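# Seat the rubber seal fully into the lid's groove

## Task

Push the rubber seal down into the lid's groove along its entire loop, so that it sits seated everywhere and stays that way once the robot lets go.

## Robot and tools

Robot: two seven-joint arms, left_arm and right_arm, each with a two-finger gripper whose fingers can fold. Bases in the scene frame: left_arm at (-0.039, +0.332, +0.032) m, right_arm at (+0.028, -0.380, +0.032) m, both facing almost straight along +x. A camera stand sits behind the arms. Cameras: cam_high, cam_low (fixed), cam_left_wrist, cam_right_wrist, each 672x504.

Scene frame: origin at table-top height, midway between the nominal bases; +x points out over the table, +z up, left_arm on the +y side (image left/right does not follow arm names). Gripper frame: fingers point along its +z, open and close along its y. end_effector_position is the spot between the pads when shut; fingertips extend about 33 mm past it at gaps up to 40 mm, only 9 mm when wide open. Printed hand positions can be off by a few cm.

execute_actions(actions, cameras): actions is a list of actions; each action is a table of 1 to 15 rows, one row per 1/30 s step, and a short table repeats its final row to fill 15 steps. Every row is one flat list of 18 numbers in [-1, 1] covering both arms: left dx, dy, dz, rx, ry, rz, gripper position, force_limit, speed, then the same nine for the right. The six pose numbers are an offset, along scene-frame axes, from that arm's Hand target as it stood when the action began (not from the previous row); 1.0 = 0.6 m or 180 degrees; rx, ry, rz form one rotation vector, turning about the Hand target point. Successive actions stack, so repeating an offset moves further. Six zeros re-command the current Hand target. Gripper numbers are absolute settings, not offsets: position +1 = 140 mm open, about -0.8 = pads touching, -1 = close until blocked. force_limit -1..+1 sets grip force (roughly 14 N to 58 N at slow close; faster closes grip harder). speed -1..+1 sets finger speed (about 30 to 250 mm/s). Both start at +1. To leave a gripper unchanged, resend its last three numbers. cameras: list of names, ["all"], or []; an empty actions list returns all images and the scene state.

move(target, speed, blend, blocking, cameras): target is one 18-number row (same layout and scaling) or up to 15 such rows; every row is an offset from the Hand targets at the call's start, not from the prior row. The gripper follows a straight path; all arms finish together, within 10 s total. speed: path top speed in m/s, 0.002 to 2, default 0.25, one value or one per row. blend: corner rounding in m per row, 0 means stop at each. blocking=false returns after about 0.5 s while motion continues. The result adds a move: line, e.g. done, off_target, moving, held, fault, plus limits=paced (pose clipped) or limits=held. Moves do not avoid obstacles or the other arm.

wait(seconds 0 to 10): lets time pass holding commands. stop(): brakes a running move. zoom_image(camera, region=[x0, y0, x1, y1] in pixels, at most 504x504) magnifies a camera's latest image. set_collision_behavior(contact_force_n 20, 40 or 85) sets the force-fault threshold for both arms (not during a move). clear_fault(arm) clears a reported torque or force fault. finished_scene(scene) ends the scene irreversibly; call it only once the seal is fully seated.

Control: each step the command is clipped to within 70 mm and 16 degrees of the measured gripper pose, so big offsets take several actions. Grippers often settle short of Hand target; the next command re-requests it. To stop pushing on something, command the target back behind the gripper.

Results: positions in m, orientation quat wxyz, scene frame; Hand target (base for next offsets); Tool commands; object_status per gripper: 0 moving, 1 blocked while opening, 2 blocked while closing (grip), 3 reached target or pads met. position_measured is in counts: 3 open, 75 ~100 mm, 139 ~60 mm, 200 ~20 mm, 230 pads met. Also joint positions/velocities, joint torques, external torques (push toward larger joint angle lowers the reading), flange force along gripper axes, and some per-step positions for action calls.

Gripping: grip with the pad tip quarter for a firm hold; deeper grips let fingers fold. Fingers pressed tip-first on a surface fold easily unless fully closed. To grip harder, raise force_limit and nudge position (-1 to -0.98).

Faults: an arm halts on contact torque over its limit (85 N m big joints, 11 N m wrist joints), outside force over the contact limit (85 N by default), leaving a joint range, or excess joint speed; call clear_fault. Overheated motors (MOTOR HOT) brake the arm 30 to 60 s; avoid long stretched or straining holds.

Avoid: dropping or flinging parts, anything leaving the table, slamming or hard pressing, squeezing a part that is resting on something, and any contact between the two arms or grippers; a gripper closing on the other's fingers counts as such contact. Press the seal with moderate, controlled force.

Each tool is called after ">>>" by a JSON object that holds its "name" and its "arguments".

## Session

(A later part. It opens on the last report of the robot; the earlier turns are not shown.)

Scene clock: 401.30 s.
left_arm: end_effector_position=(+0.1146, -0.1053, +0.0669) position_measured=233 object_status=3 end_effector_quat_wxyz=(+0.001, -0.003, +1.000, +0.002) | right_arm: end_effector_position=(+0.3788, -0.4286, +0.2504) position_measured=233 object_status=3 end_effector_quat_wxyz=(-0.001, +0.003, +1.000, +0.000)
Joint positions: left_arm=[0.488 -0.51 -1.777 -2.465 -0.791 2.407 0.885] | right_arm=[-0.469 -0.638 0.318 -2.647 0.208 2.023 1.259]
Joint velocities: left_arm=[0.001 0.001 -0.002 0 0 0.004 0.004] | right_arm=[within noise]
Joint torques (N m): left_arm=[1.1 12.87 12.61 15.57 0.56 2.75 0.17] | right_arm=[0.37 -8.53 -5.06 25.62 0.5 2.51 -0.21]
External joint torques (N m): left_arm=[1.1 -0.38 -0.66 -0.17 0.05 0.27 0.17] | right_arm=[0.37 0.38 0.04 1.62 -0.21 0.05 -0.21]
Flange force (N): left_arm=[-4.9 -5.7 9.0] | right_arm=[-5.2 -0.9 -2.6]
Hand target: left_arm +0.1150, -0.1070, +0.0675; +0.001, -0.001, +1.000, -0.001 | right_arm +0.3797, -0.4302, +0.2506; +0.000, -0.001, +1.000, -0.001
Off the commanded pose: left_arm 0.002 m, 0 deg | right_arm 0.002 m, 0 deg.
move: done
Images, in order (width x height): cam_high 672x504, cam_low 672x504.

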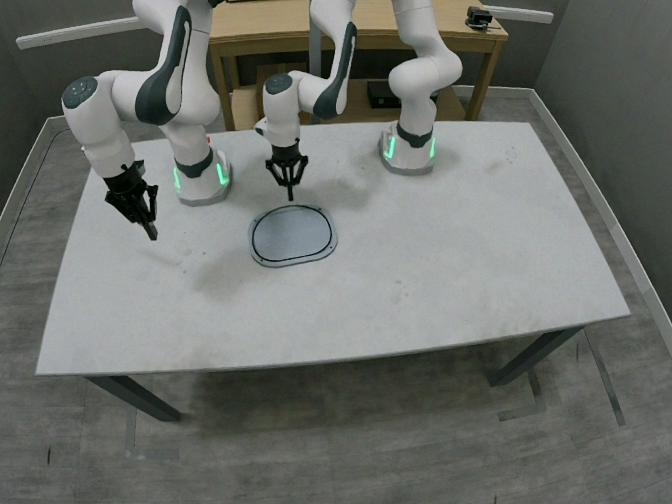

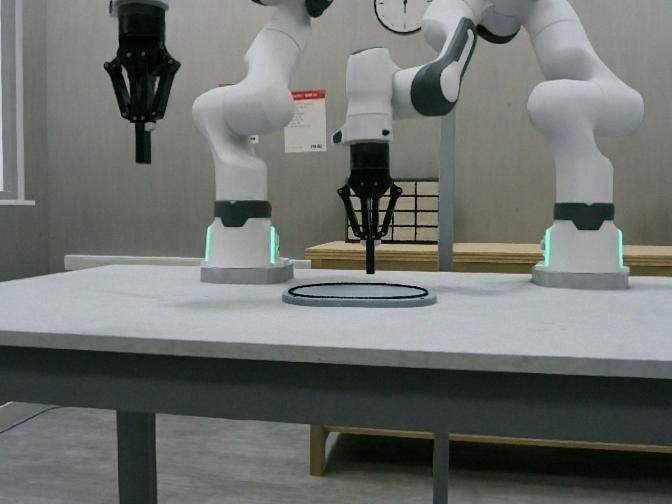

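>>> {"name": "move", "arguments": {"target": [[0,0,-0.0283,0,0,0,-1,-1,0,0,0,0,0,0,0,-1,-1,0],[0.055,0,-0.0283,0,0,0,-1,-1,0,0,0,0,0,0,0,-1,-1,0]], "speed": 0.05, "cameras": ["cam_high","cam_low","cam_left_wrist"]}}

>>> {"name": "zoom_image", "arguments": {"camera": "cam_high", "region": [235, 170, 355, 280]}}

>>> {"name": "zoom_image", "arguments": {"camera": "cam_low", "region": [250, 200, 480, 330]}}

Scene clock: 408.93 s.
left_arm: end_effector_position=(+0.1500, -0.1088, +0.0525) position_measured=233 object_status=3 end_effector_quat_wxyz=(+0.002, -0.007, +1.000, -0.004) | right_arm: end_effector_position=(+0.3788, -0.4286, +0.2504) position_measured=233 object_status=3 end_effector_quat_wxyz=(-0.001, +0.003, +1.000, +0.000)
Joint positions: left_arm=[0.685 -0.519 -1.907 -2.422 -0.813 2.443 0.958] | right_arm=[-0.469 -0.638 0.318 -2.647 0.208 2.023 1.259]
Joint velocities: left_arm=[-0.001 0 0.001 0 0.001 0 0.005] | right_arm=[within noise]
Joint torques (N m): left_arm=[0.82 14.84 10.17 13.17 0.85 2.2 0.18] | right_arm=[0.37 -8.53 -5.02 25.62 0.49 2.52 -0.19]
External joint torques (N m): left_arm=[0.84 -2.15 -3.19 -2.26 0.36 -0.29 0.18] | right_arm=[0.33 0.5 0.05 1.55 -0.22 0.05 -0.19]
Flange force (N): left_arm=[-5.2 -6.9 19.0] | right_arm=[-5.5 -1.0 -2.4]
Hand target: left_arm +0.1480, -0.1070, +0.0506; +0.001, -0.001, +1.000, -0.001 | right_arm +0.3797, -0.4302, +0.2506; +0.000, -0.001, +1.000, -0.001
Off the commanded pose: left_arm 0.003 m, 1 deg | right_arm 0.002 m, 0 deg.
move: done
Images, in order (width x height): cam_high 672x504, cam_low 672x504, cam_left_wrist 672x504.

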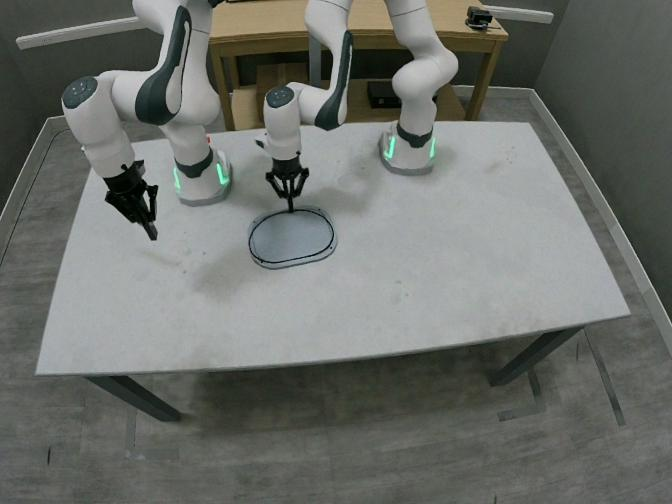

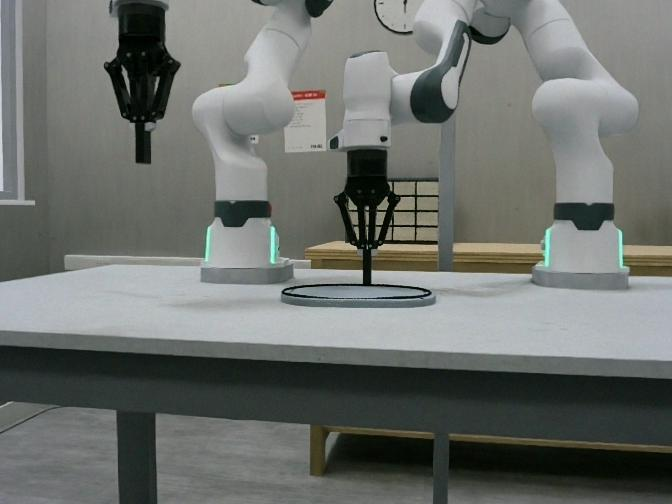

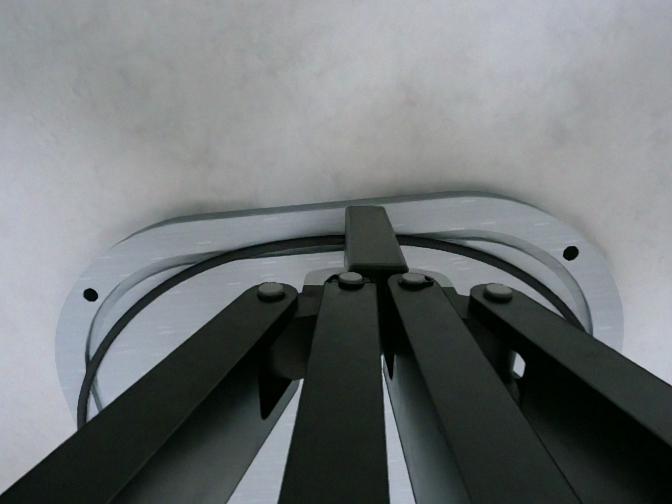

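Scaled by 4.200 from the camera's 672x504 image, which has a finer 960x720 frame.

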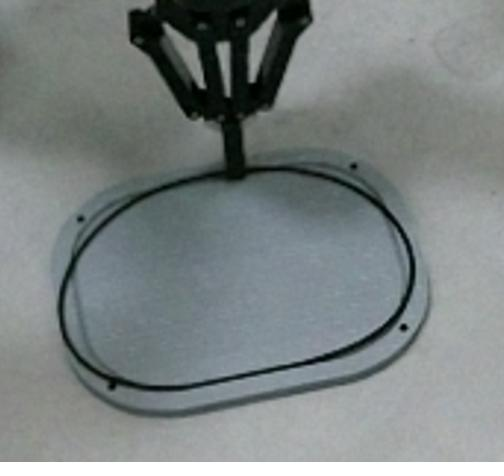

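Scaled by 2.191 from the camera's 672x504 image, which has a finer 960x720 frame.

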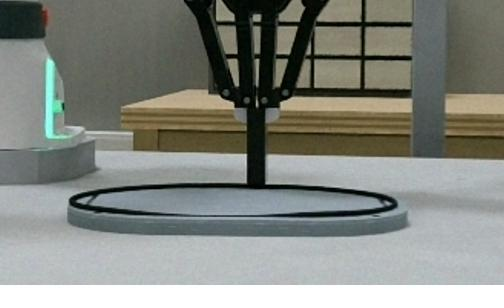

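>>> {"name": "move", "arguments": {"target": [[0,0,0.025,0,0,0,-1,-1,0,0,0,0,0,0,0,-1,-1,0],[-0.03,0,0.03,0,0,0,-1,-1,0,0,0,0,0,0,0,-1,-1,0]], "speed": 0.08, "cameras": ["cam_high","cam_low","cam_left_wrist"]}}

>>> {"name": "zoom_image", "arguments": {"camera": "cam_high", "region": [235, 170, 355, 280]}}

>>> {"name": "zoom_image", "arguments": {"camera": "cam_left_wrist", "region": [50, 180, 554, 460]}}

Scene clock: 416.07 s.
left_arm: end_effector_position=(+0.1306, -0.1079, +0.0690) position_measured=233 object_status=3 end_effector_quat_wxyz=(+0.001, +0.003, +1.000, -0.002) | right_arm: end_effector_position=(+0.3788, -0.4286, +0.2504) position_measured=233 object_status=3 end_effector_quat_wxyz=(-0.001, +0.003, +1.000, +0.000)
Joint positions: left_arm=[0.543 -0.506 -1.795 -2.446 -0.782 2.409 0.921] | right_arm=[-0.469 -0.638 0.318 -2.647 0.208 2.023 1.259]
Joint velocities: left_arm=[0 0.001 -0.001 -0.001 0.001 -0.001 -0.006] | right_arm=[within noise]
Joint torques (N m): left_arm=[-0.04 12.13 13.59 14.99 0.53 2.32 -0.24] | right_arm=[0.35 -8.53 -5.05 25.58 0.51 2.51 -0.18]
External joint torques (N m): left_arm=[0.09 -1.72 0.44 -1.03 0.02 -0.16 -0.24] | right_arm=[0.36 0.44 0.04 1.57 -0.2 0.05 -0.18]
Flange force (N): left_arm=[1.3 1.5 -1.2] | right_arm=[-5.3 -0.9 -2.5]
Hand target: left_arm +0.1300, -0.1070, +0.0686; +0.001, -0.001, +1.000, -0.001 | right_arm +0.3797, -0.4302, +0.2506; +0.000, -0.001, +1.000, -0.001
Off the commanded pose: left_arm 0.001 m, 0 deg | right_arm 0.002 m, 0 deg.
move: done
Images, in order (width x height): cam_high 672x504, cam_low 672x504, cam_left_wrist 672x504.

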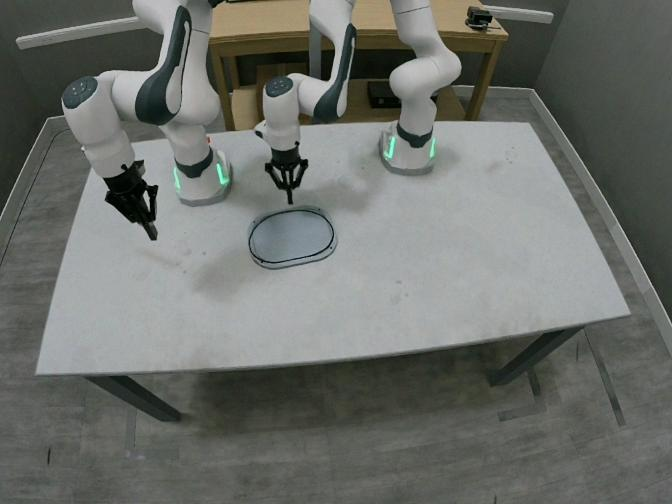

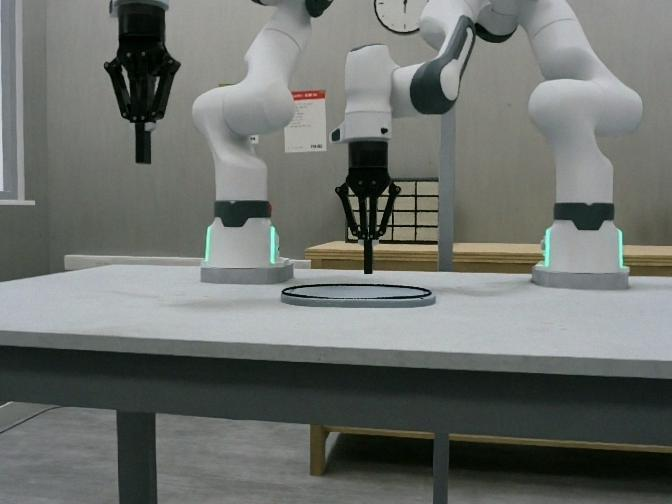

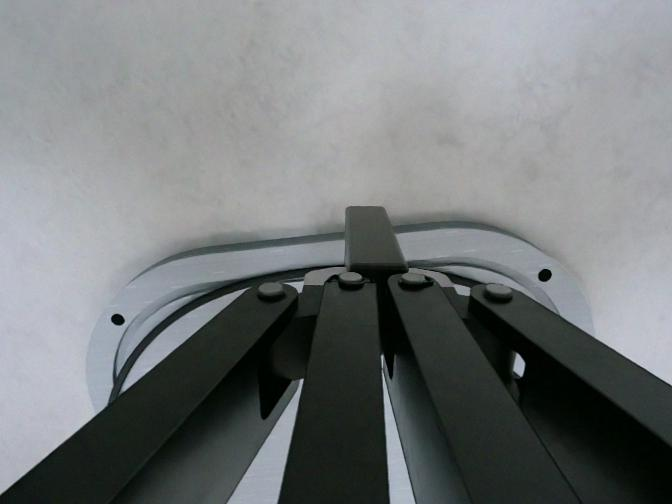

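Scaled by 4.200 from the camera's 672x504 image, which has a finer 960x720 frame.

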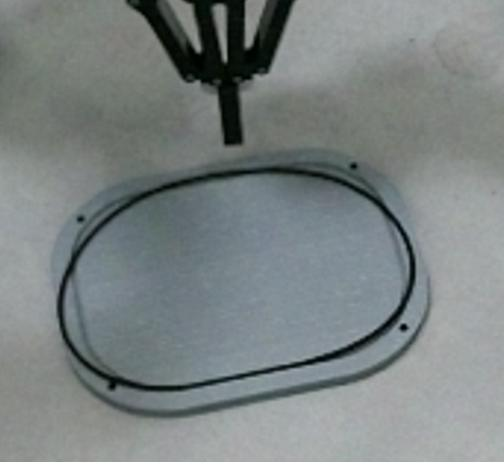

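Scaled by 1.000.

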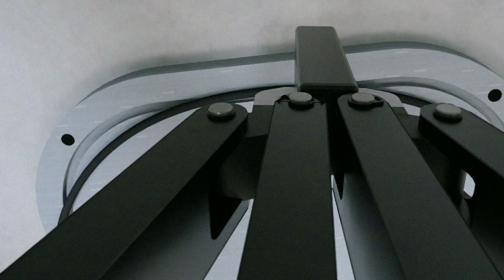

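>>> {"name": "move", "arguments": {"target": [[0.055,0,-0.008,0,0,0,-1,-1,0,0,0,0,0,0,0,-1,-1,0],[0.055,0,-0.038,0,0,0,-1,-1,0,0,0,0,0,0,0,-1,-1,0]], "speed": 0.06}}

>>> {"name": "move", "arguments": {"target": [[0,0,0.03,0,0,0,-1,-1,0,0,0,0,0,0,0,-1,-1,0],[0.002,-0.033,0.03,0,0,0,-1,-1,0,0,0,0,0,0,0,-1,-1,0],[0.002,-0.033,0,0,0,0,-1,-1,0,0,0,0,0,0,0,-1,-1,0],[0.002,-0.033,0.03,0,0,0,-1,-1,0,0,0,0,0,0,0,-1,-1,0],[-0.002,0.033,0.03,0,0,0,-1,-1,0,0,0,0,0,0,0,-1,-1,0],[-0.002,0.033,0,0,0,0,-1,-1,0,0,0,0,0,0,0,-1,-1,0],[-0.07,0.033,0.05,0,0,0,-1,-1,0,0,0,0,0,0,0,-1,-1,0]], "speed": 0.06, "cameras": ["cam_high","cam_left_wrist"]}}

>>> {"name": "zoom_image", "arguments": {"camera": "cam_high", "region": [235, 170, 355, 280]}}

>>> {"name": "zoom_image", "arguments": {"camera": "cam_left_wrist", "region": [50, 180, 554, 460]}}

Scene clock: 426.47 s.
left_arm: end_effector_position=(+0.1642, -0.1073, +0.0492) position_measured=233 object_status=3 end_effector_quat_wxyz=(-0.002, -0.004, +1.000, -0.001) | right_arm: end_effector_position=(+0.3788, -0.4286, +0.2504) position_measured=233 object_status=3 end_effector_quat_wxyz=(-0.001, +0.003, +1.000, +0.000)
Joint positions: left_arm=[0.757 -0.524 -1.944 -2.4 -0.808 2.435 0.99] | right_arm=[-0.469 -0.638 0.318 -2.647 0.208 2.023 1.259]
Joint velocities: left_arm=[-0.001 0 0 0.001 -0.001 0.001 0.005] | right_arm=[within noise]
Joint torques (N m): left_arm=[1.43 13.23 6.86 12.2 -0.85 3.8 0.13] | right_arm=[0.41 -8.47 -5.04 25.65 0.51 2.51 -0.19]
External joint torques (N m): left_arm=[1.4 -4.96 -6.63 -3.16 -1.35 1.34 0.13] | right_arm=[0.4 0.48 0.05 1.64 -0.2 0.05 -0.19]
Flange force (N): left_arm=[-10.8 -15.8 46.2] | right_arm=[-5.6 -0.9 -2.6]
Hand target: left_arm +0.1630, -0.1070, +0.0458; +0.001, -0.001, +1.000, -0.001 | right_arm +0.3797, -0.4302, +0.2506; +0.000, -0.001, +1.000, -0.001
Off the commanded pose: left_arm 0.004 m, 0 deg | right_arm 0.002 m, 0 deg.
move: off_target (left_arm)

Scene clock: 432.53 s.
left_arm: end_effector_position=(+0.1216, -0.0881, +0.0761) position_measured=233 object_status=3 end_effector_quat_wxyz=(+0.001, +0.003, +1.000, -0.002) | right_arm: end_effector_position=(+0.3788, -0.4286, +0.2504) position_measured=233 object_status=3 end_effector_quat_wxyz=(-0.001, +0.003, +1.000, +0.000)
Joint positions: left_arm=[0.398 -0.495 -1.667 -2.516 -0.781 2.408 0.921] | right_arm=[-0.469 -0.638 0.318 -2.647 0.208 2.023 1.259]
Joint velocities: left_arm=[-0.001 0 0.002 0.001 0.001 -0.002 -0.006] | right_arm=[within noise]
Joint torques (N m): left_arm=[-0.05 8.22 12.95 15.09 0.55 2.37 -0.28] | right_arm=[0.35 -8.51 -5.02 25.63 0.49 2.5 -0.21]
External joint torques (N m): left_arm=[-0.02 -1.61 0.3 -0.89 0.04 -0.12 -0.28] | right_arm=[0.37 0.42 0.09 1.62 -0.22 0.04 -0.21]
Flange force (N): left_arm=[2.2 2.4 -2.6] | right_arm=[-5.4 -0.9 -2.6]
Hand target: left_arm +0.1210, -0.0872, +0.0758; +0.001, -0.001, +1.000, -0.001 | right_arm +0.3797, -0.4302, +0.2506; +0.000, -0.001, +1.000, -0.001
Off the commanded pose: left_arm 0.001 m, 0 deg | right_arm 0.002 m, 0 deg.
move: done
Images, in order (width x height): cam_high 672x504, cam_left_wrist 672x504.

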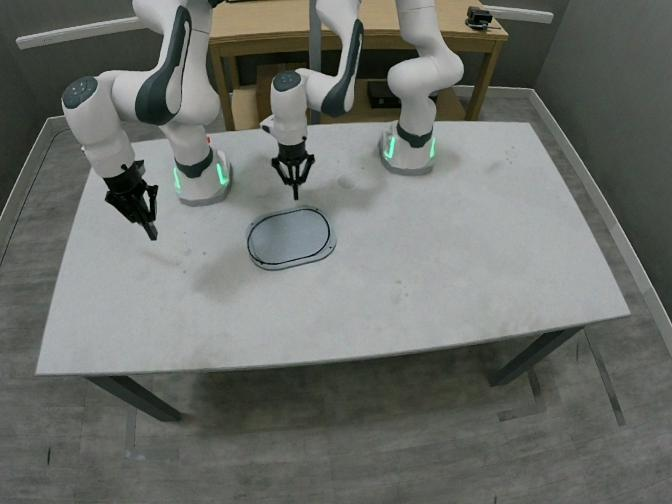

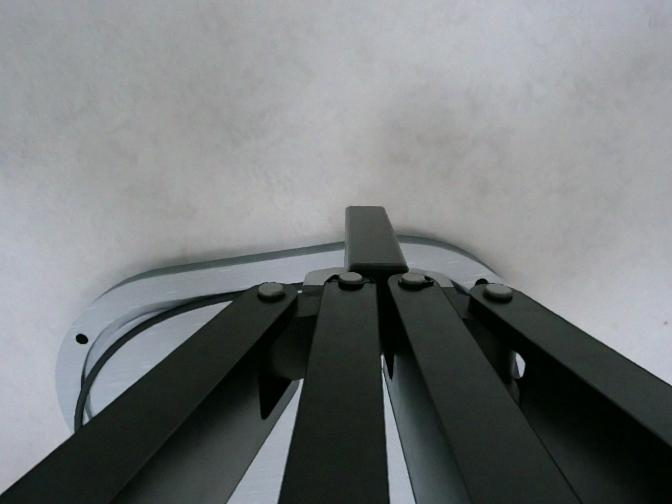

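Scaled by 4.200 from the camera's 672x504 image, which has a finer 960x720 frame.

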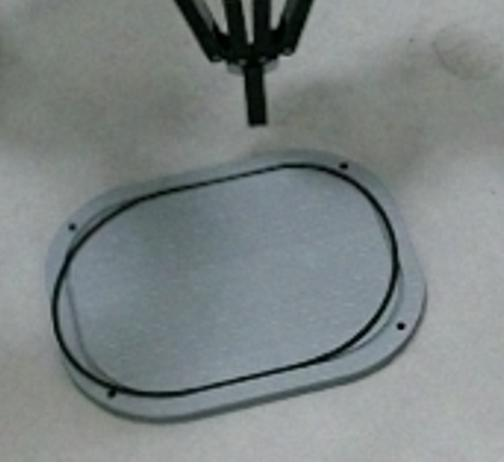

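Scaled by 1.000.

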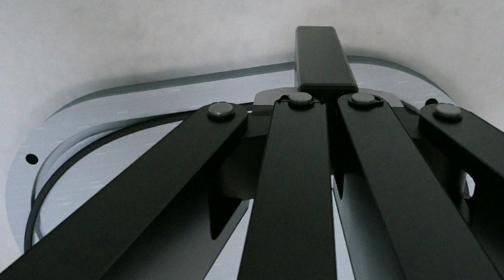

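>>> {"name": "move", "arguments": {"target": [0.02,0,0.456,0,0,0,-1,-1,0,0,0,0,0,0,0,-1,-1,0], "speed": 0.3, "cameras": ["cam_left_wrist"]}}

>>> {"name": "zoom_image", "arguments": {"camera": "cam_left_wrist", "region": [180, 90, 480, 330]}}

Scene clock: 439.37 s.
left_arm: end_effector_position=(+0.1326, -0.0882, +0.3487) position_measured=233 object_status=3 end_effector_quat_wxyz=(+0.000, +0.001, +1.000, -0.002) | right_arm: end_effector_position=(+0.3788, -0.4286, +0.2504) position_measured=233 object_status=3 end_effector_quat_wxyz=(-0.001, +0.003, +1.000, +0.000)
Joint positions: left_arm=[-0.003 -0.647 -0.924 -2.151 -0.51 1.707 0.826] | right_arm=[-0.469 -0.638 0.318 -2.647 0.208 2.023 1.259]
Joint velocities: left_arm=[0.001 0 0.001 0 0 -0.004 -0.003] | right_arm=[within noise]
Joint torques (N m): left_arm=[1.08 -0.74 14.08 21.56 1.03 2.36 -0.25] | right_arm=[0.4 -8.44 -5.02 25.59 0.49 2.51 -0.2]
External joint torques (N m): left_arm=[1.1 -1.13 -0.35 0.19 0.29 -0.11 -0.25] | right_arm=[0.45 0.57 0.13 1.52 -0.22 0.04 -0.2]
Flange force (N): left_arm=[-0.2 -1.4 -0.6] | right_arm=[-5.7 -0.8 -2.3]
Hand target: left_arm +0.1330, -0.0872, +0.3494; +0.001, -0.001, +1.000, -0.001 | right_arm +0.3797, -0.4302, +0.2506; +0.000, -0.001, +1.000, -0.001
Off the commanded pose: left_arm 0.001 m, 0 deg | right_arm 0.002 m, 0 deg.
move: done
Images, in order (width x height): cam_left_wrist 672x504.

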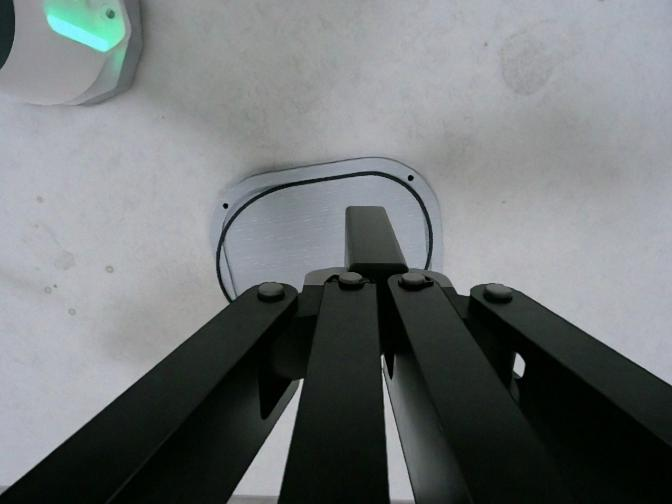

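Scaled by 1.680 from the camera's 672x504 image, which has a finer 960x720 frame.

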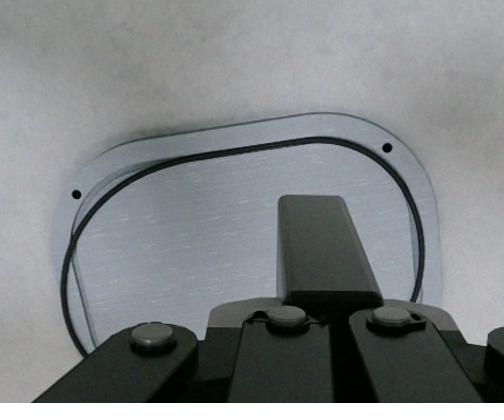

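>>> {"name": "zoom_image", "arguments": {"camera": "cam_left_wrist", "region": [330, 150, 450, 280]}}

>>> {"name": "zoom_image", "arguments": {"camera": "cam_left_wrist", "region": [200, 160, 340, 310]}}

Scaled by 3.877 from the camera's 672x504 image, which has a finer 960x720 frame.

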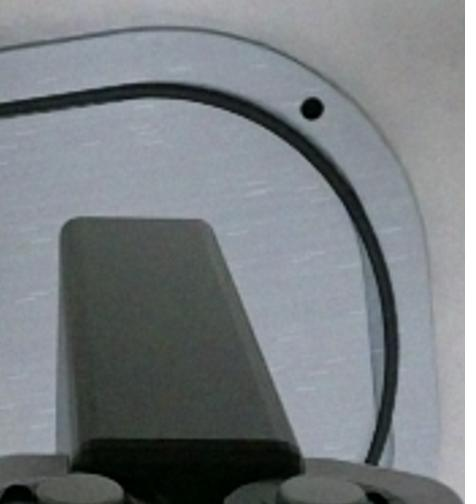

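Scaled by 3.360 from the camera's 672x504 image, which has a finer 960x720 frame.

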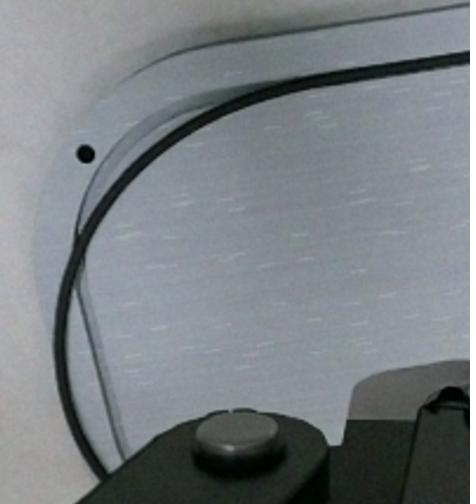

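>>> {"name": "move", "arguments": {"target": [[0.0483,0.0403,-0.475,0,0,0,-1,-1,0,0,0,0,0,0,0,-1,-1,0],[0.0483,0.0403,-0.5057,0,0,0,-1,-1,0,0,0,0,0,0,0,-1,-1,0],[0.0483,0.0403,-0.4823,0,0,0,-1,-1,0,0,0,0,0,0,0,-1,-1,0],[0.055,0.0753,-0.4823,0,0,0,-1,-1,0,0,0,0,0,0,0,-1,-1,0],[0.055,0.0753,-0.5057,0,0,0,-1,-1,0,0,0,0,0,0,0,-1,-1,0],[0.055,0.0753,-0.4823,0,0,0,-1,-1,0,0,0,0,0,0,0,-1,-1,0],[0.0667,0.1037,-0.4823,0,0,0,-1,-1,0,0,0,0,0,0,0,-1,-1,0],[0.0667,0.1037,-0.5057,0,0,0,-1,-1,0,0,0,0,0,0,0,-1,-1,0]], "speed": [0.3,0.06,0.06,0.06,0.06,0.06,0.06,0.06], "blend": [0,0,0.004,0.004,0,0.004,0.004,0]}}

>>> {"name": "move", "arguments": {"target": [[0,0,0.0234,0,0,0,-1,-1,0,0,0,0,0,0,0,-1,-1,0],[0.0183,0.0233,0.0234,0,0,0,-1,-1,0,0,0,0,0,0,0,-1,-1,0],[0.0183,0.0233,0,0,0,0,-1,-1,0,0,0,0,0,0,0,-1,-1,0],[0.0183,0.0233,0.0234,0,0,0,-1,-1,0,0,0,0,0,0,0,-1,-1,0],[0.04,0.0366,0.0234,0,0,0,-1,-1,0,0,0,0,0,0,0,-1,-1,0],[0.04,0.0366,0,0,0,0,-1,-1,0,0,0,0,0,0,0,-1,-1,0],[0.04,0.0366,0.03,0,0,0,-1,-1,0,0,0,0,0,0,0,-1,-1,0],[-0.0667,-0.1037,0.5057,0,0,0,-1,-1,0,0,0,0,0,0,0,-1,-1,0]], "speed": [0.06,0.06,0.06,0.06,0.06,0.06,0.06,0.3], "blend": [0.004,0.004,0,0.004,0.004,0,0,0], "cameras": ["cam_left_wrist","cam_high"]}}

>>> {"name": "zoom_image", "arguments": {"camera": "cam_left_wrist", "region": [180, 120, 460, 330]}}

>>> {"name": "zoom_image", "arguments": {"camera": "cam_high", "region": [235, 190, 355, 280]}}

Scene clock: 472.07 s.
left_arm: end_effector_position=(+0.1736, -0.0264, +0.0483) position_measured=233 object_status=3 end_effector_quat_wxyz=(-0.001, -0.004, +1.000, -0.001) | right_arm: end_effector_position=(+0.3788, -0.4286, +0.2504) position_measured=233 object_status=3 end_effector_quat_wxyz=(-0.001, +0.003, +1.000, +0.000)
Joint positions: left_arm=[0.577 -0.361 -1.716 -2.632 -0.709 2.57 1.032] | right_arm=[-0.469 -0.638 0.318 -2.647 0.208 2.023 1.259]
Joint velocities: left_arm=[-0.001 -0.001 -0.002 -0.001 0.001 0.004 0.004] | right_arm=[within noise]
Joint torques (N m): left_arm=[2.25 6.25 3.88 10.29 -0.23 3.88 0.24] | right_arm=[0.38 -8.56 -5.08 25.53 0.51 2.53 -0.2]
External joint torques (N m): left_arm=[2.14 -1.55 -5.02 -4.9 -0.64 1.41 0.24] | right_arm=[0.45 0.32 0.07 1.61 -0.19 0.08 -0.2]
Flange force (N): left_arm=[0.0 0.0 0.0] | right_arm=[-5.0 -0.7 -2.6]
Hand target: left_arm +0.1730, -0.0250, +0.0459; +0.001, -0.001, +1.000, -0.001 | right_arm +0.3797, -0.4302, +0.2506; +0.000, -0.001, +1.000, -0.001
Off the commanded pose: left_arm 0.003 m, 0 deg | right_arm 0.002 m, 0 deg.
move: done

Scene clock: 477.43 s.
left_arm: end_effector_position=(+0.1331, -0.0875, +0.3488) position_measured=233 object_status=3 end_effector_quat_wxyz=(+0.000, +0.002, +1.000, -0.002) | right_arm: end_effector_position=(+0.3788, -0.4286, +0.2504) position_measured=233 object_status=3 end_effector_quat_wxyz=(-0.001, +0.003, +1.000, +0.000)
Joint positions: left_arm=[0.014 -0.661 -0.932 -2.149 -0.522 1.699 0.839] | right_arm=[-0.469 -0.638 0.318 -2.647 0.208 2.023 1.259]
Joint velocities: left_arm=[0 0.001 0 0 0 -0.002 -0.004] | right_arm=[within noise]
Joint torques (N m): left_arm=[1.03 -0.09 14.01 21.4 0.9 2.32 -0.31] | right_arm=[0.35 -8.51 -5.04 25.62 0.5 2.51 -0.24]
External joint torques (N m): left_arm=[0.97 -1.17 -0.87 0.23 0.15 -0.16 -0.31] | right_arm=[0.38 0.34 0.07 1.67 -0.21 0.06 -0.24]
Flange force (N): left_arm=[0.0 -2.8 -0.2] | right_arm=[-5.2 -0.9 -2.8]
Hand target: left_arm +0.1330, -0.0872, +0.3494; +0.001, -0.001, +1.000, -0.001 | right_arm +0.3797, -0.4302, +0.2506; +0.000, -0.001, +1.000, -0.001
Off the commanded pose: left_arm 0.001 m, 0 deg | right_arm 0.002 m, 0 deg.
move: done
Images, in order (width x height): cam_high 672x504, cam_left_wrist 672x504.

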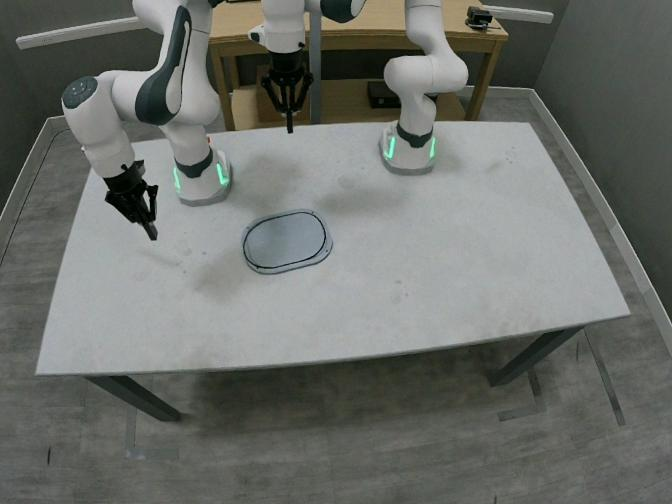

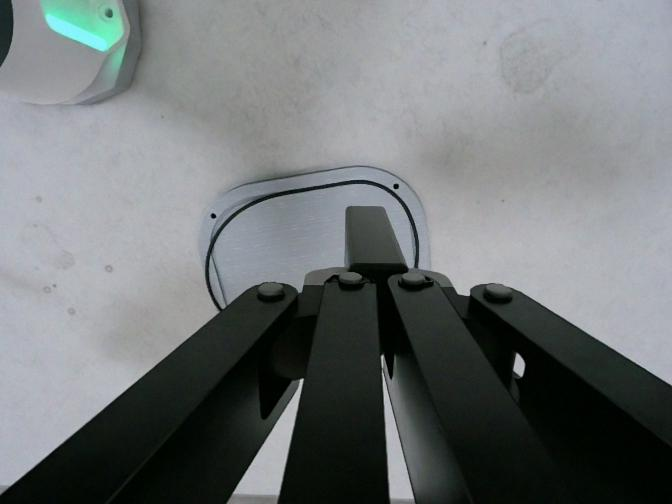

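Scaled by 1.800 from the camera's 672x504 image, which has a finer 960x720 frame.

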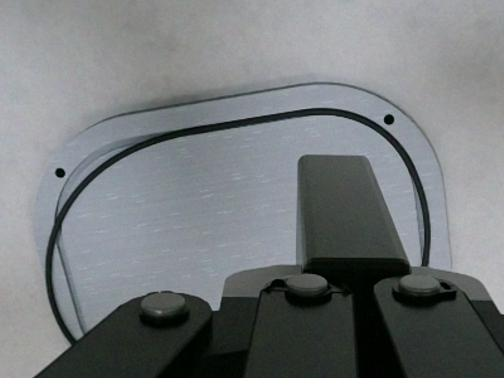

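Scaled by 4.200 from the camera's 672x504 image, which has a finer 960x720 frame.

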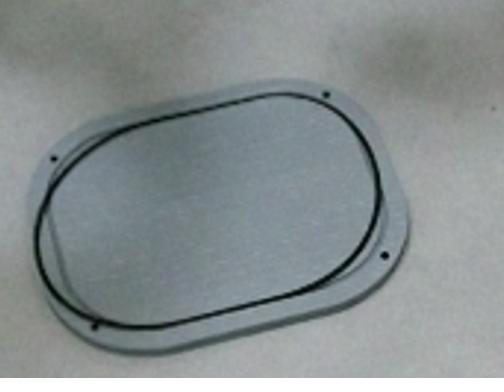

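>>> {"name": "move", "arguments": {"target": [[0.195,0.1853,-0.47,0,0,0,-1,-1,0,0,0,0,0,0,0,-1,-1,0],[0.195,0.1853,-0.4965,0,0,0,-1,-1,0,0,0,0,0,0,0,-1,-1,0],[0.195,0.1462,-0.4965,0,0,0,-1,-1,0,0,0,0,0,0,0,-1,-1,0]], "speed": [0.3,0.06,0.04], "cameras": ["cam_left_wrist","cam_high","cam_low"]}}

>>> {"name": "zoom_image", "arguments": {"camera": "cam_high", "region": [235, 190, 355, 280]}}

>>> {"name": "zoom_image", "arguments": {"camera": "cam_left_wrist", "region": [180, 100, 460, 310]}}

Scene clock: 494.40 s.
left_arm: end_effector_position=(+0.2501, +0.0006, +0.0515) position_measured=233 object_status=3 end_effector_quat_wxyz=(+0.002, +0.001, +1.000, -0.001) | right_arm: end_effector_position=(+0.3788, -0.4286, +0.2504) position_measured=233 object_status=3 end_effector_quat_wxyz=(-0.001, +0.003, +1.000, +0.000)
Joint positions: left_arm=[0.982 -0.244 -1.901 -2.584 -0.471 2.619 1.054] | right_arm=[-0.469 -0.638 0.318 -2.647 0.208 2.023 1.259]
Joint torques (N m): left_arm=[0.98 9.84 6.02 16.43 0.02 2.28 -0.09] | right_arm=[0.32 -8.53 -5.01 25.57 0.5 2.5 -0.17]
External joint torques (N m): left_arm=[1.02 -1.25 0 -0.09 -0.36 -0.18 -0.09] | right_arm=[0.32 0.43 0.09 1.55 -0.21 0.04 -0.17]
Flange force (N): left_arm=[0.0 0.0 0.0] | right_arm=[-5.3 -0.8 -2.5]
Hand target: left_arm +0.2500, +0.0005, +0.0515; +0.001, -0.001, +1.000, -0.001 | right_arm +0.3797, -0.4302, +0.2506; +0.000, -0.001, +1.000, -0.001
Off the commanded pose: left_arm 0.000 m, 0 deg | right_arm 0.002 m, 0 deg.
move: done
Images, in order (width x height): cam_high 672x504, cam_low 672x504, cam_left_wrist 672x504.

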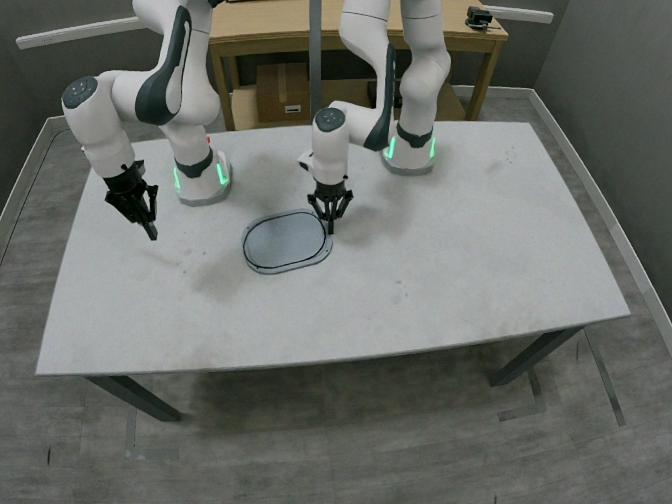

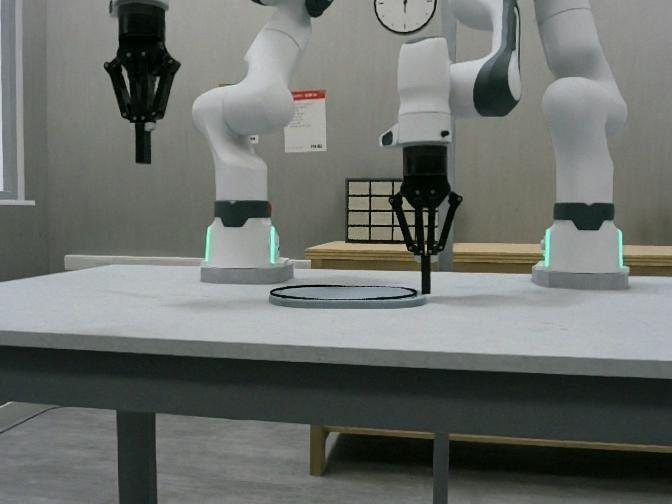

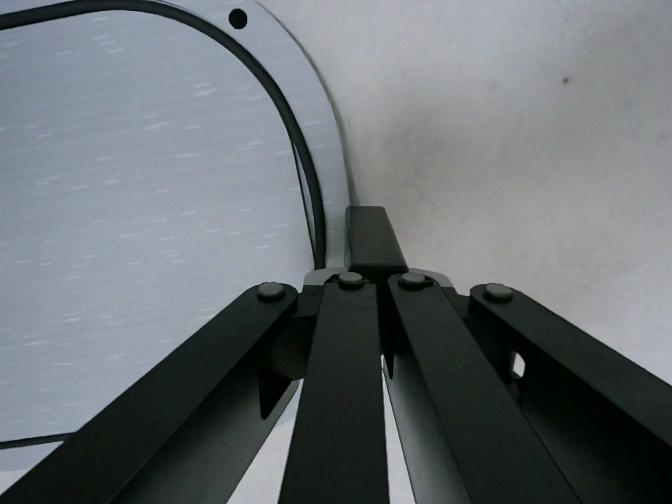

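Scaled by 4.200 from the camera's 672x504 image, which has a finer 960x720 frame.

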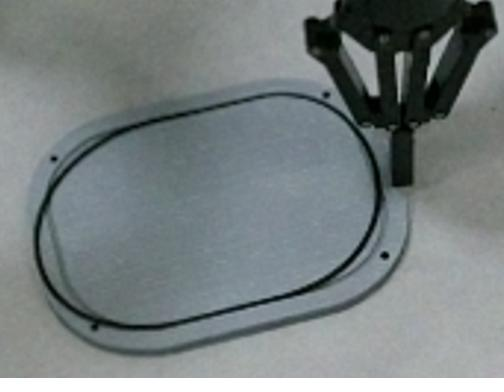

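Scaled by 1.800 from the camera's 672x504 image, which has a finer 960x720 frame.

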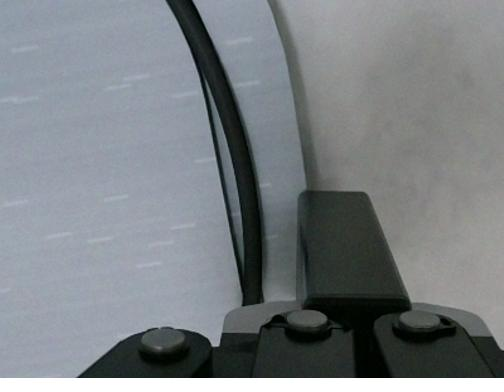

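>>> {"name": "move", "arguments": {"target": [[-0.01,-0.02,0,0,0,0,-1,-1,0,0,0,0,0,0,0,-1,-1,0]], "speed": 0.03, "cameras": ["cam_left_wrist","cam_high"]}}

>>> {"name": "zoom_image", "arguments": {"camera": "cam_left_wrist", "region": [180, 100, 460, 310]}}

>>> {"name": "zoom_image", "arguments": {"camera": "cam_high", "region": [235, 190, 355, 280]}}

Scene clock: 502.20 s.
left_arm: end_effector_position=(+0.2441, -0.0115, +0.0515) position_measured=233 object_status=3 end_effector_quat_wxyz=(+0.002, +0.004, +1.000, -0.001) | right_arm: end_effector_position=(+0.3788, -0.4286, +0.2504) position_measured=233 object_status=3 end_effector_quat_wxyz=(-0.001, +0.003, +1.000, +0.000)
Joint positions: left_arm=[0.986 -0.259 -1.931 -2.566 -0.487 2.61 1.044] | right_arm=[-0.469 -0.638 0.318 -2.647 0.208 2.023 1.259]
Joint velocities: left_arm=[0 0 -0.001 0 -0.004 -0.002 -0.007] | right_arm=[within noise]
Joint torques (N m): left_arm=[1.1 10.52 6.18 16.47 -0.06 2.29 -0.23] | right_arm=[0.38 -8.47 -5.03 25.6 0.5 2.52 -0.2]
External joint torques (N m): left_arm=[1.23 -1.77 -0.15 -0.19 -0.46 -0.18 -0.23] | right_arm=[0.32 0.48 -0.02 1.55 -0.22 0.06 -0.2]
Flange force (N): left_arm=[0.0 0.0 0.0] | right_arm=[-5.4 -1.1 -2.4]
Hand target: left_arm +0.2440, -0.0115, +0.0515; +0.001, -0.001, +1.000, -0.001 | right_arm +0.3797, -0.4302, +0.2506; +0.000, -0.001, +1.000, -0.001
Off the commanded pose: left_arm 0.000 m, 1 deg | right_arm 0.002 m, 0 deg.
move: done
Images, in order (width x height): cam_high 672x504, cam_left_wrist 672x504.

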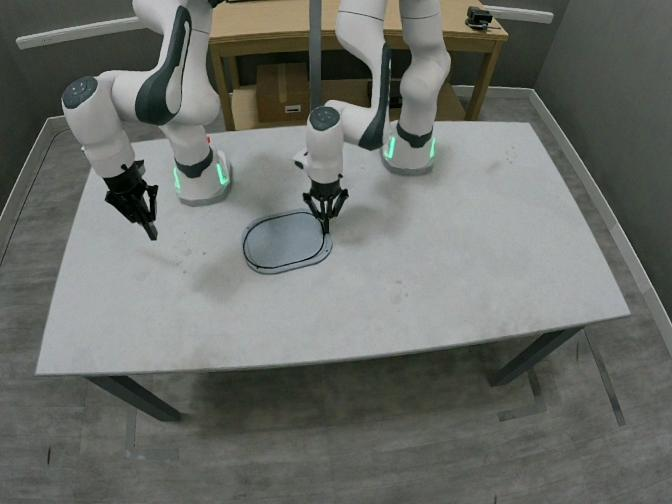

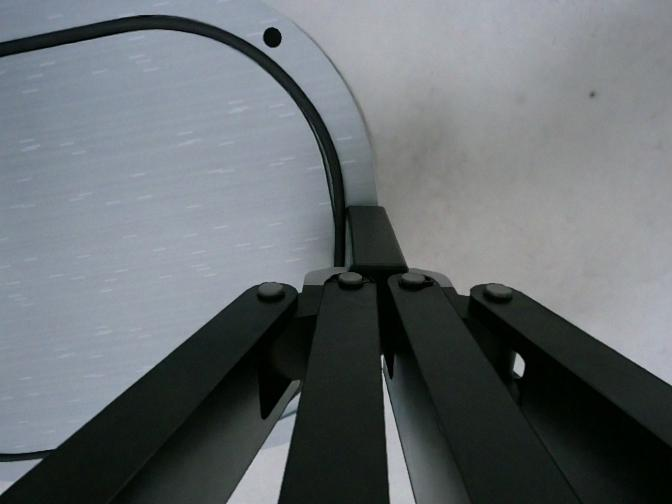

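Scaled by 1.800 from the camera's 672x504 image, which has a finer 960x720 frame.

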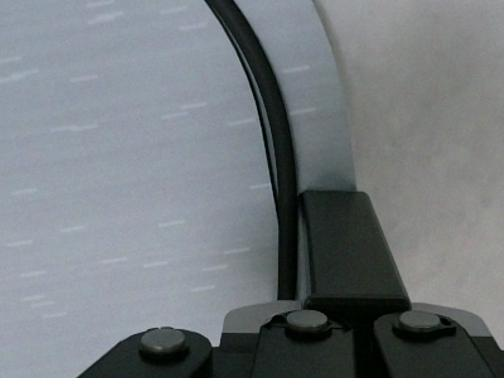

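Scaled by 4.200 from the camera's 672x504 image, which has a finer 960x720 frame.

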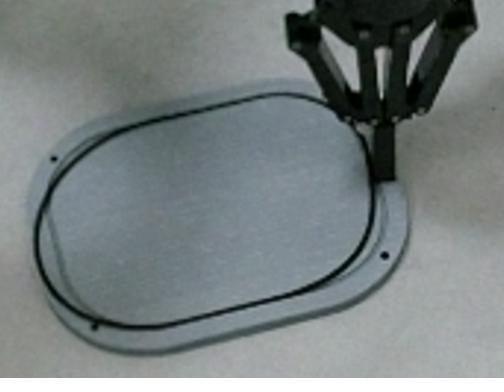

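>>> {"name": "move", "arguments": {"target": [[-0.0367,-0.005,0,0,0,0,-1,-1,0,0,0,0,0,0,0,-1,-1,0],[-0.0367,-0.005,0.018,0,0,0,-1,-1,0,0,0,0,0,0,0,-1,-1,0],[0,-0.0167,0.018,0,0,0,-1,-1,0,0,0,0,0,0,0,-1,-1,0],[0,-0.0167,-0.008,0,0,0,-1,-1,0,0,0,0,0,0,0,-1,-1,0],[0,-0.0167,0.018,0,0,0,-1,-1,0,0,0,0,0,0,0,-1,-1,0],[-0.03,-0.0208,0.018,0,0,0,-1,-1,0,0,0,0,0,0,0,-1,-1,0],[-0.03,-0.0208,-0.008,0,0,0,-1,-1,0,0,0,0,0,0,0,-1,-1,0],[-0.03,-0.0208,0.018,0,0,0,-1,-1,0,0,0,0,0,0,0,-1,-1,0]], "speed": 0.05, "blend": [0,0.004,0.004,0,0.004,0.004,0,0], "cameras": ["cam_left_wrist","cam_high"]}}

>>> {"name": "zoom_image", "arguments": {"camera": "cam_left_wrist", "region": [100, 0, 460, 310]}}

>>> {"name": "zoom_image", "arguments": {"camera": "cam_high", "region": [235, 190, 355, 280]}}

Scene clock: 526.63 s.
left_arm: end_effector_position=(+0.2446, -0.0241, +0.0519) position_measured=233 object_status=3 end_effector_quat_wxyz=(-0.001, -0.012, +1.000, -0.003) | right_arm: end_effector_position=(+0.3788, -0.4286, +0.2504) position_measured=233 object_status=3 end_effector_quat_wxyz=(-0.001, +0.003, +1.000, +0.000)
Joint positions: left_arm=[1.018 -0.289 -1.975 -2.529 -0.53 2.586 1.03] | right_arm=[-0.469 -0.638 0.318 -2.647 0.208 2.023 1.259]
Joint torques (N m): left_arm=[0.33 12.05 5.93 15.53 0.28 2.88 -0.05] | right_arm=[0.43 -8.47 -5.02 25.56 0.5 2.52 -0.21]
External joint torques (N m): left_arm=[0.34 -2.08 -1.28 -1.09 -0.13 0.41 -0.05] | right_arm=[0.4 0.39 0.04 1.65 -0.21 0.08 -0.21]
External joint torques when the fault began: left_arm=[1.11 -7.07 -5.71 -5.3 -1.21 2.64 0.25]
Flange force (N): left_arm=[0.0 0.0 0.0] | right_arm=[-5.3 -0.9 -2.6]
Flange force when the fault began (N): left_arm=[0.0 0.0 0.0]
Hand target: left_arm +0.2446, -0.0241, +0.0519; -0.001, -0.012, +1.000, -0.003 (not the last commanded pose) | right_arm +0.3797, -0.4302, +0.2506; +0.000, -0.001, +1.000, -0.001
Tool commands: left_gripper/position=-1.0 left_gripper/force_limit=-1.0 left_gripper/speed=+0.003922 right_gripper/position=-1.0 right_gripper/force_limit=-1.0 right_gripper/speed=+0.0
Off the commanded pose: left_arm 0.021 m, 1 deg | right_arm 0.002 m, 0 deg.
FORCE FAULT: contact force on the left arm reached its limit, and that arm stopped. The contact can be on any part of that arm, not only on its tool. That arm's remaining commands of this call were not run. That arm is still stopped at the end of this call. While its stop runs, that arm takes no new command, but execute_actions still moves its gripper.
CLEAR FAULT: the left arm stays stopped (Reflex) until you call clear_fault(arm="left_arm").
move: fault (left_arm); path passed 4 of 8 targets
Images, in order (width x height): cam_high 672x504, cam_left_wrist 672x504.

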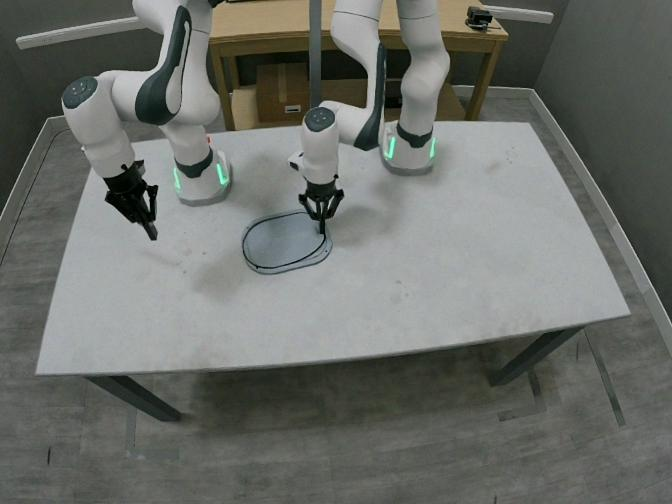

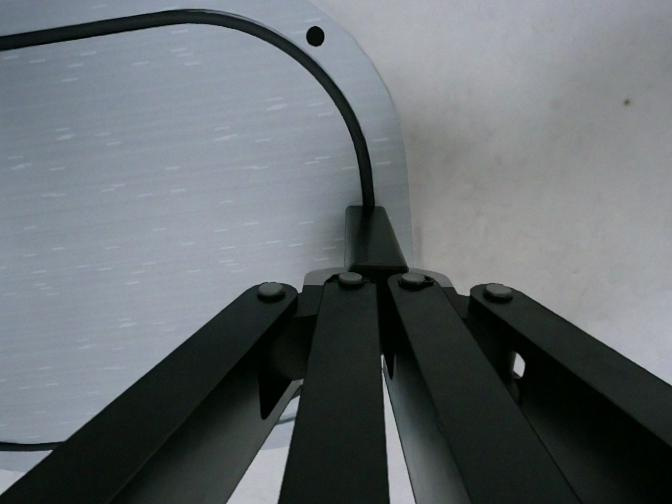

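Scaled by 1.400 from the camera's 672x504 image, which has a finer 960x720 frame.

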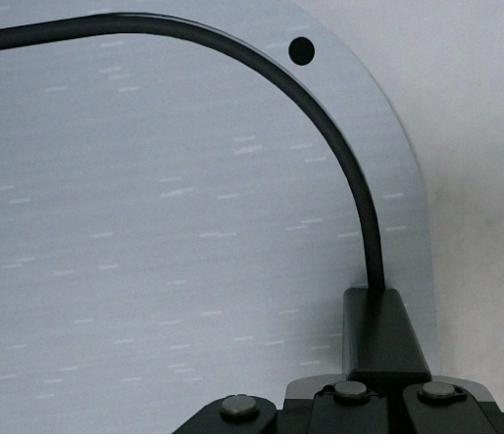

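Scaled by 4.200 from the camera's 672x504 image, which has a finer 960x720 frame.

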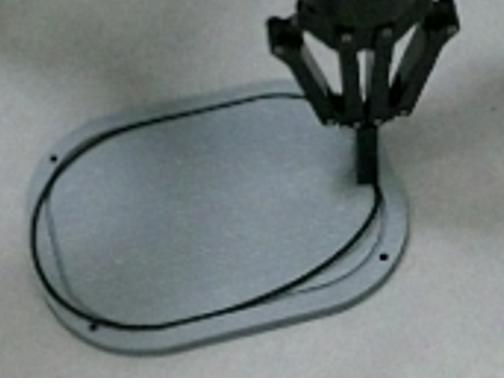

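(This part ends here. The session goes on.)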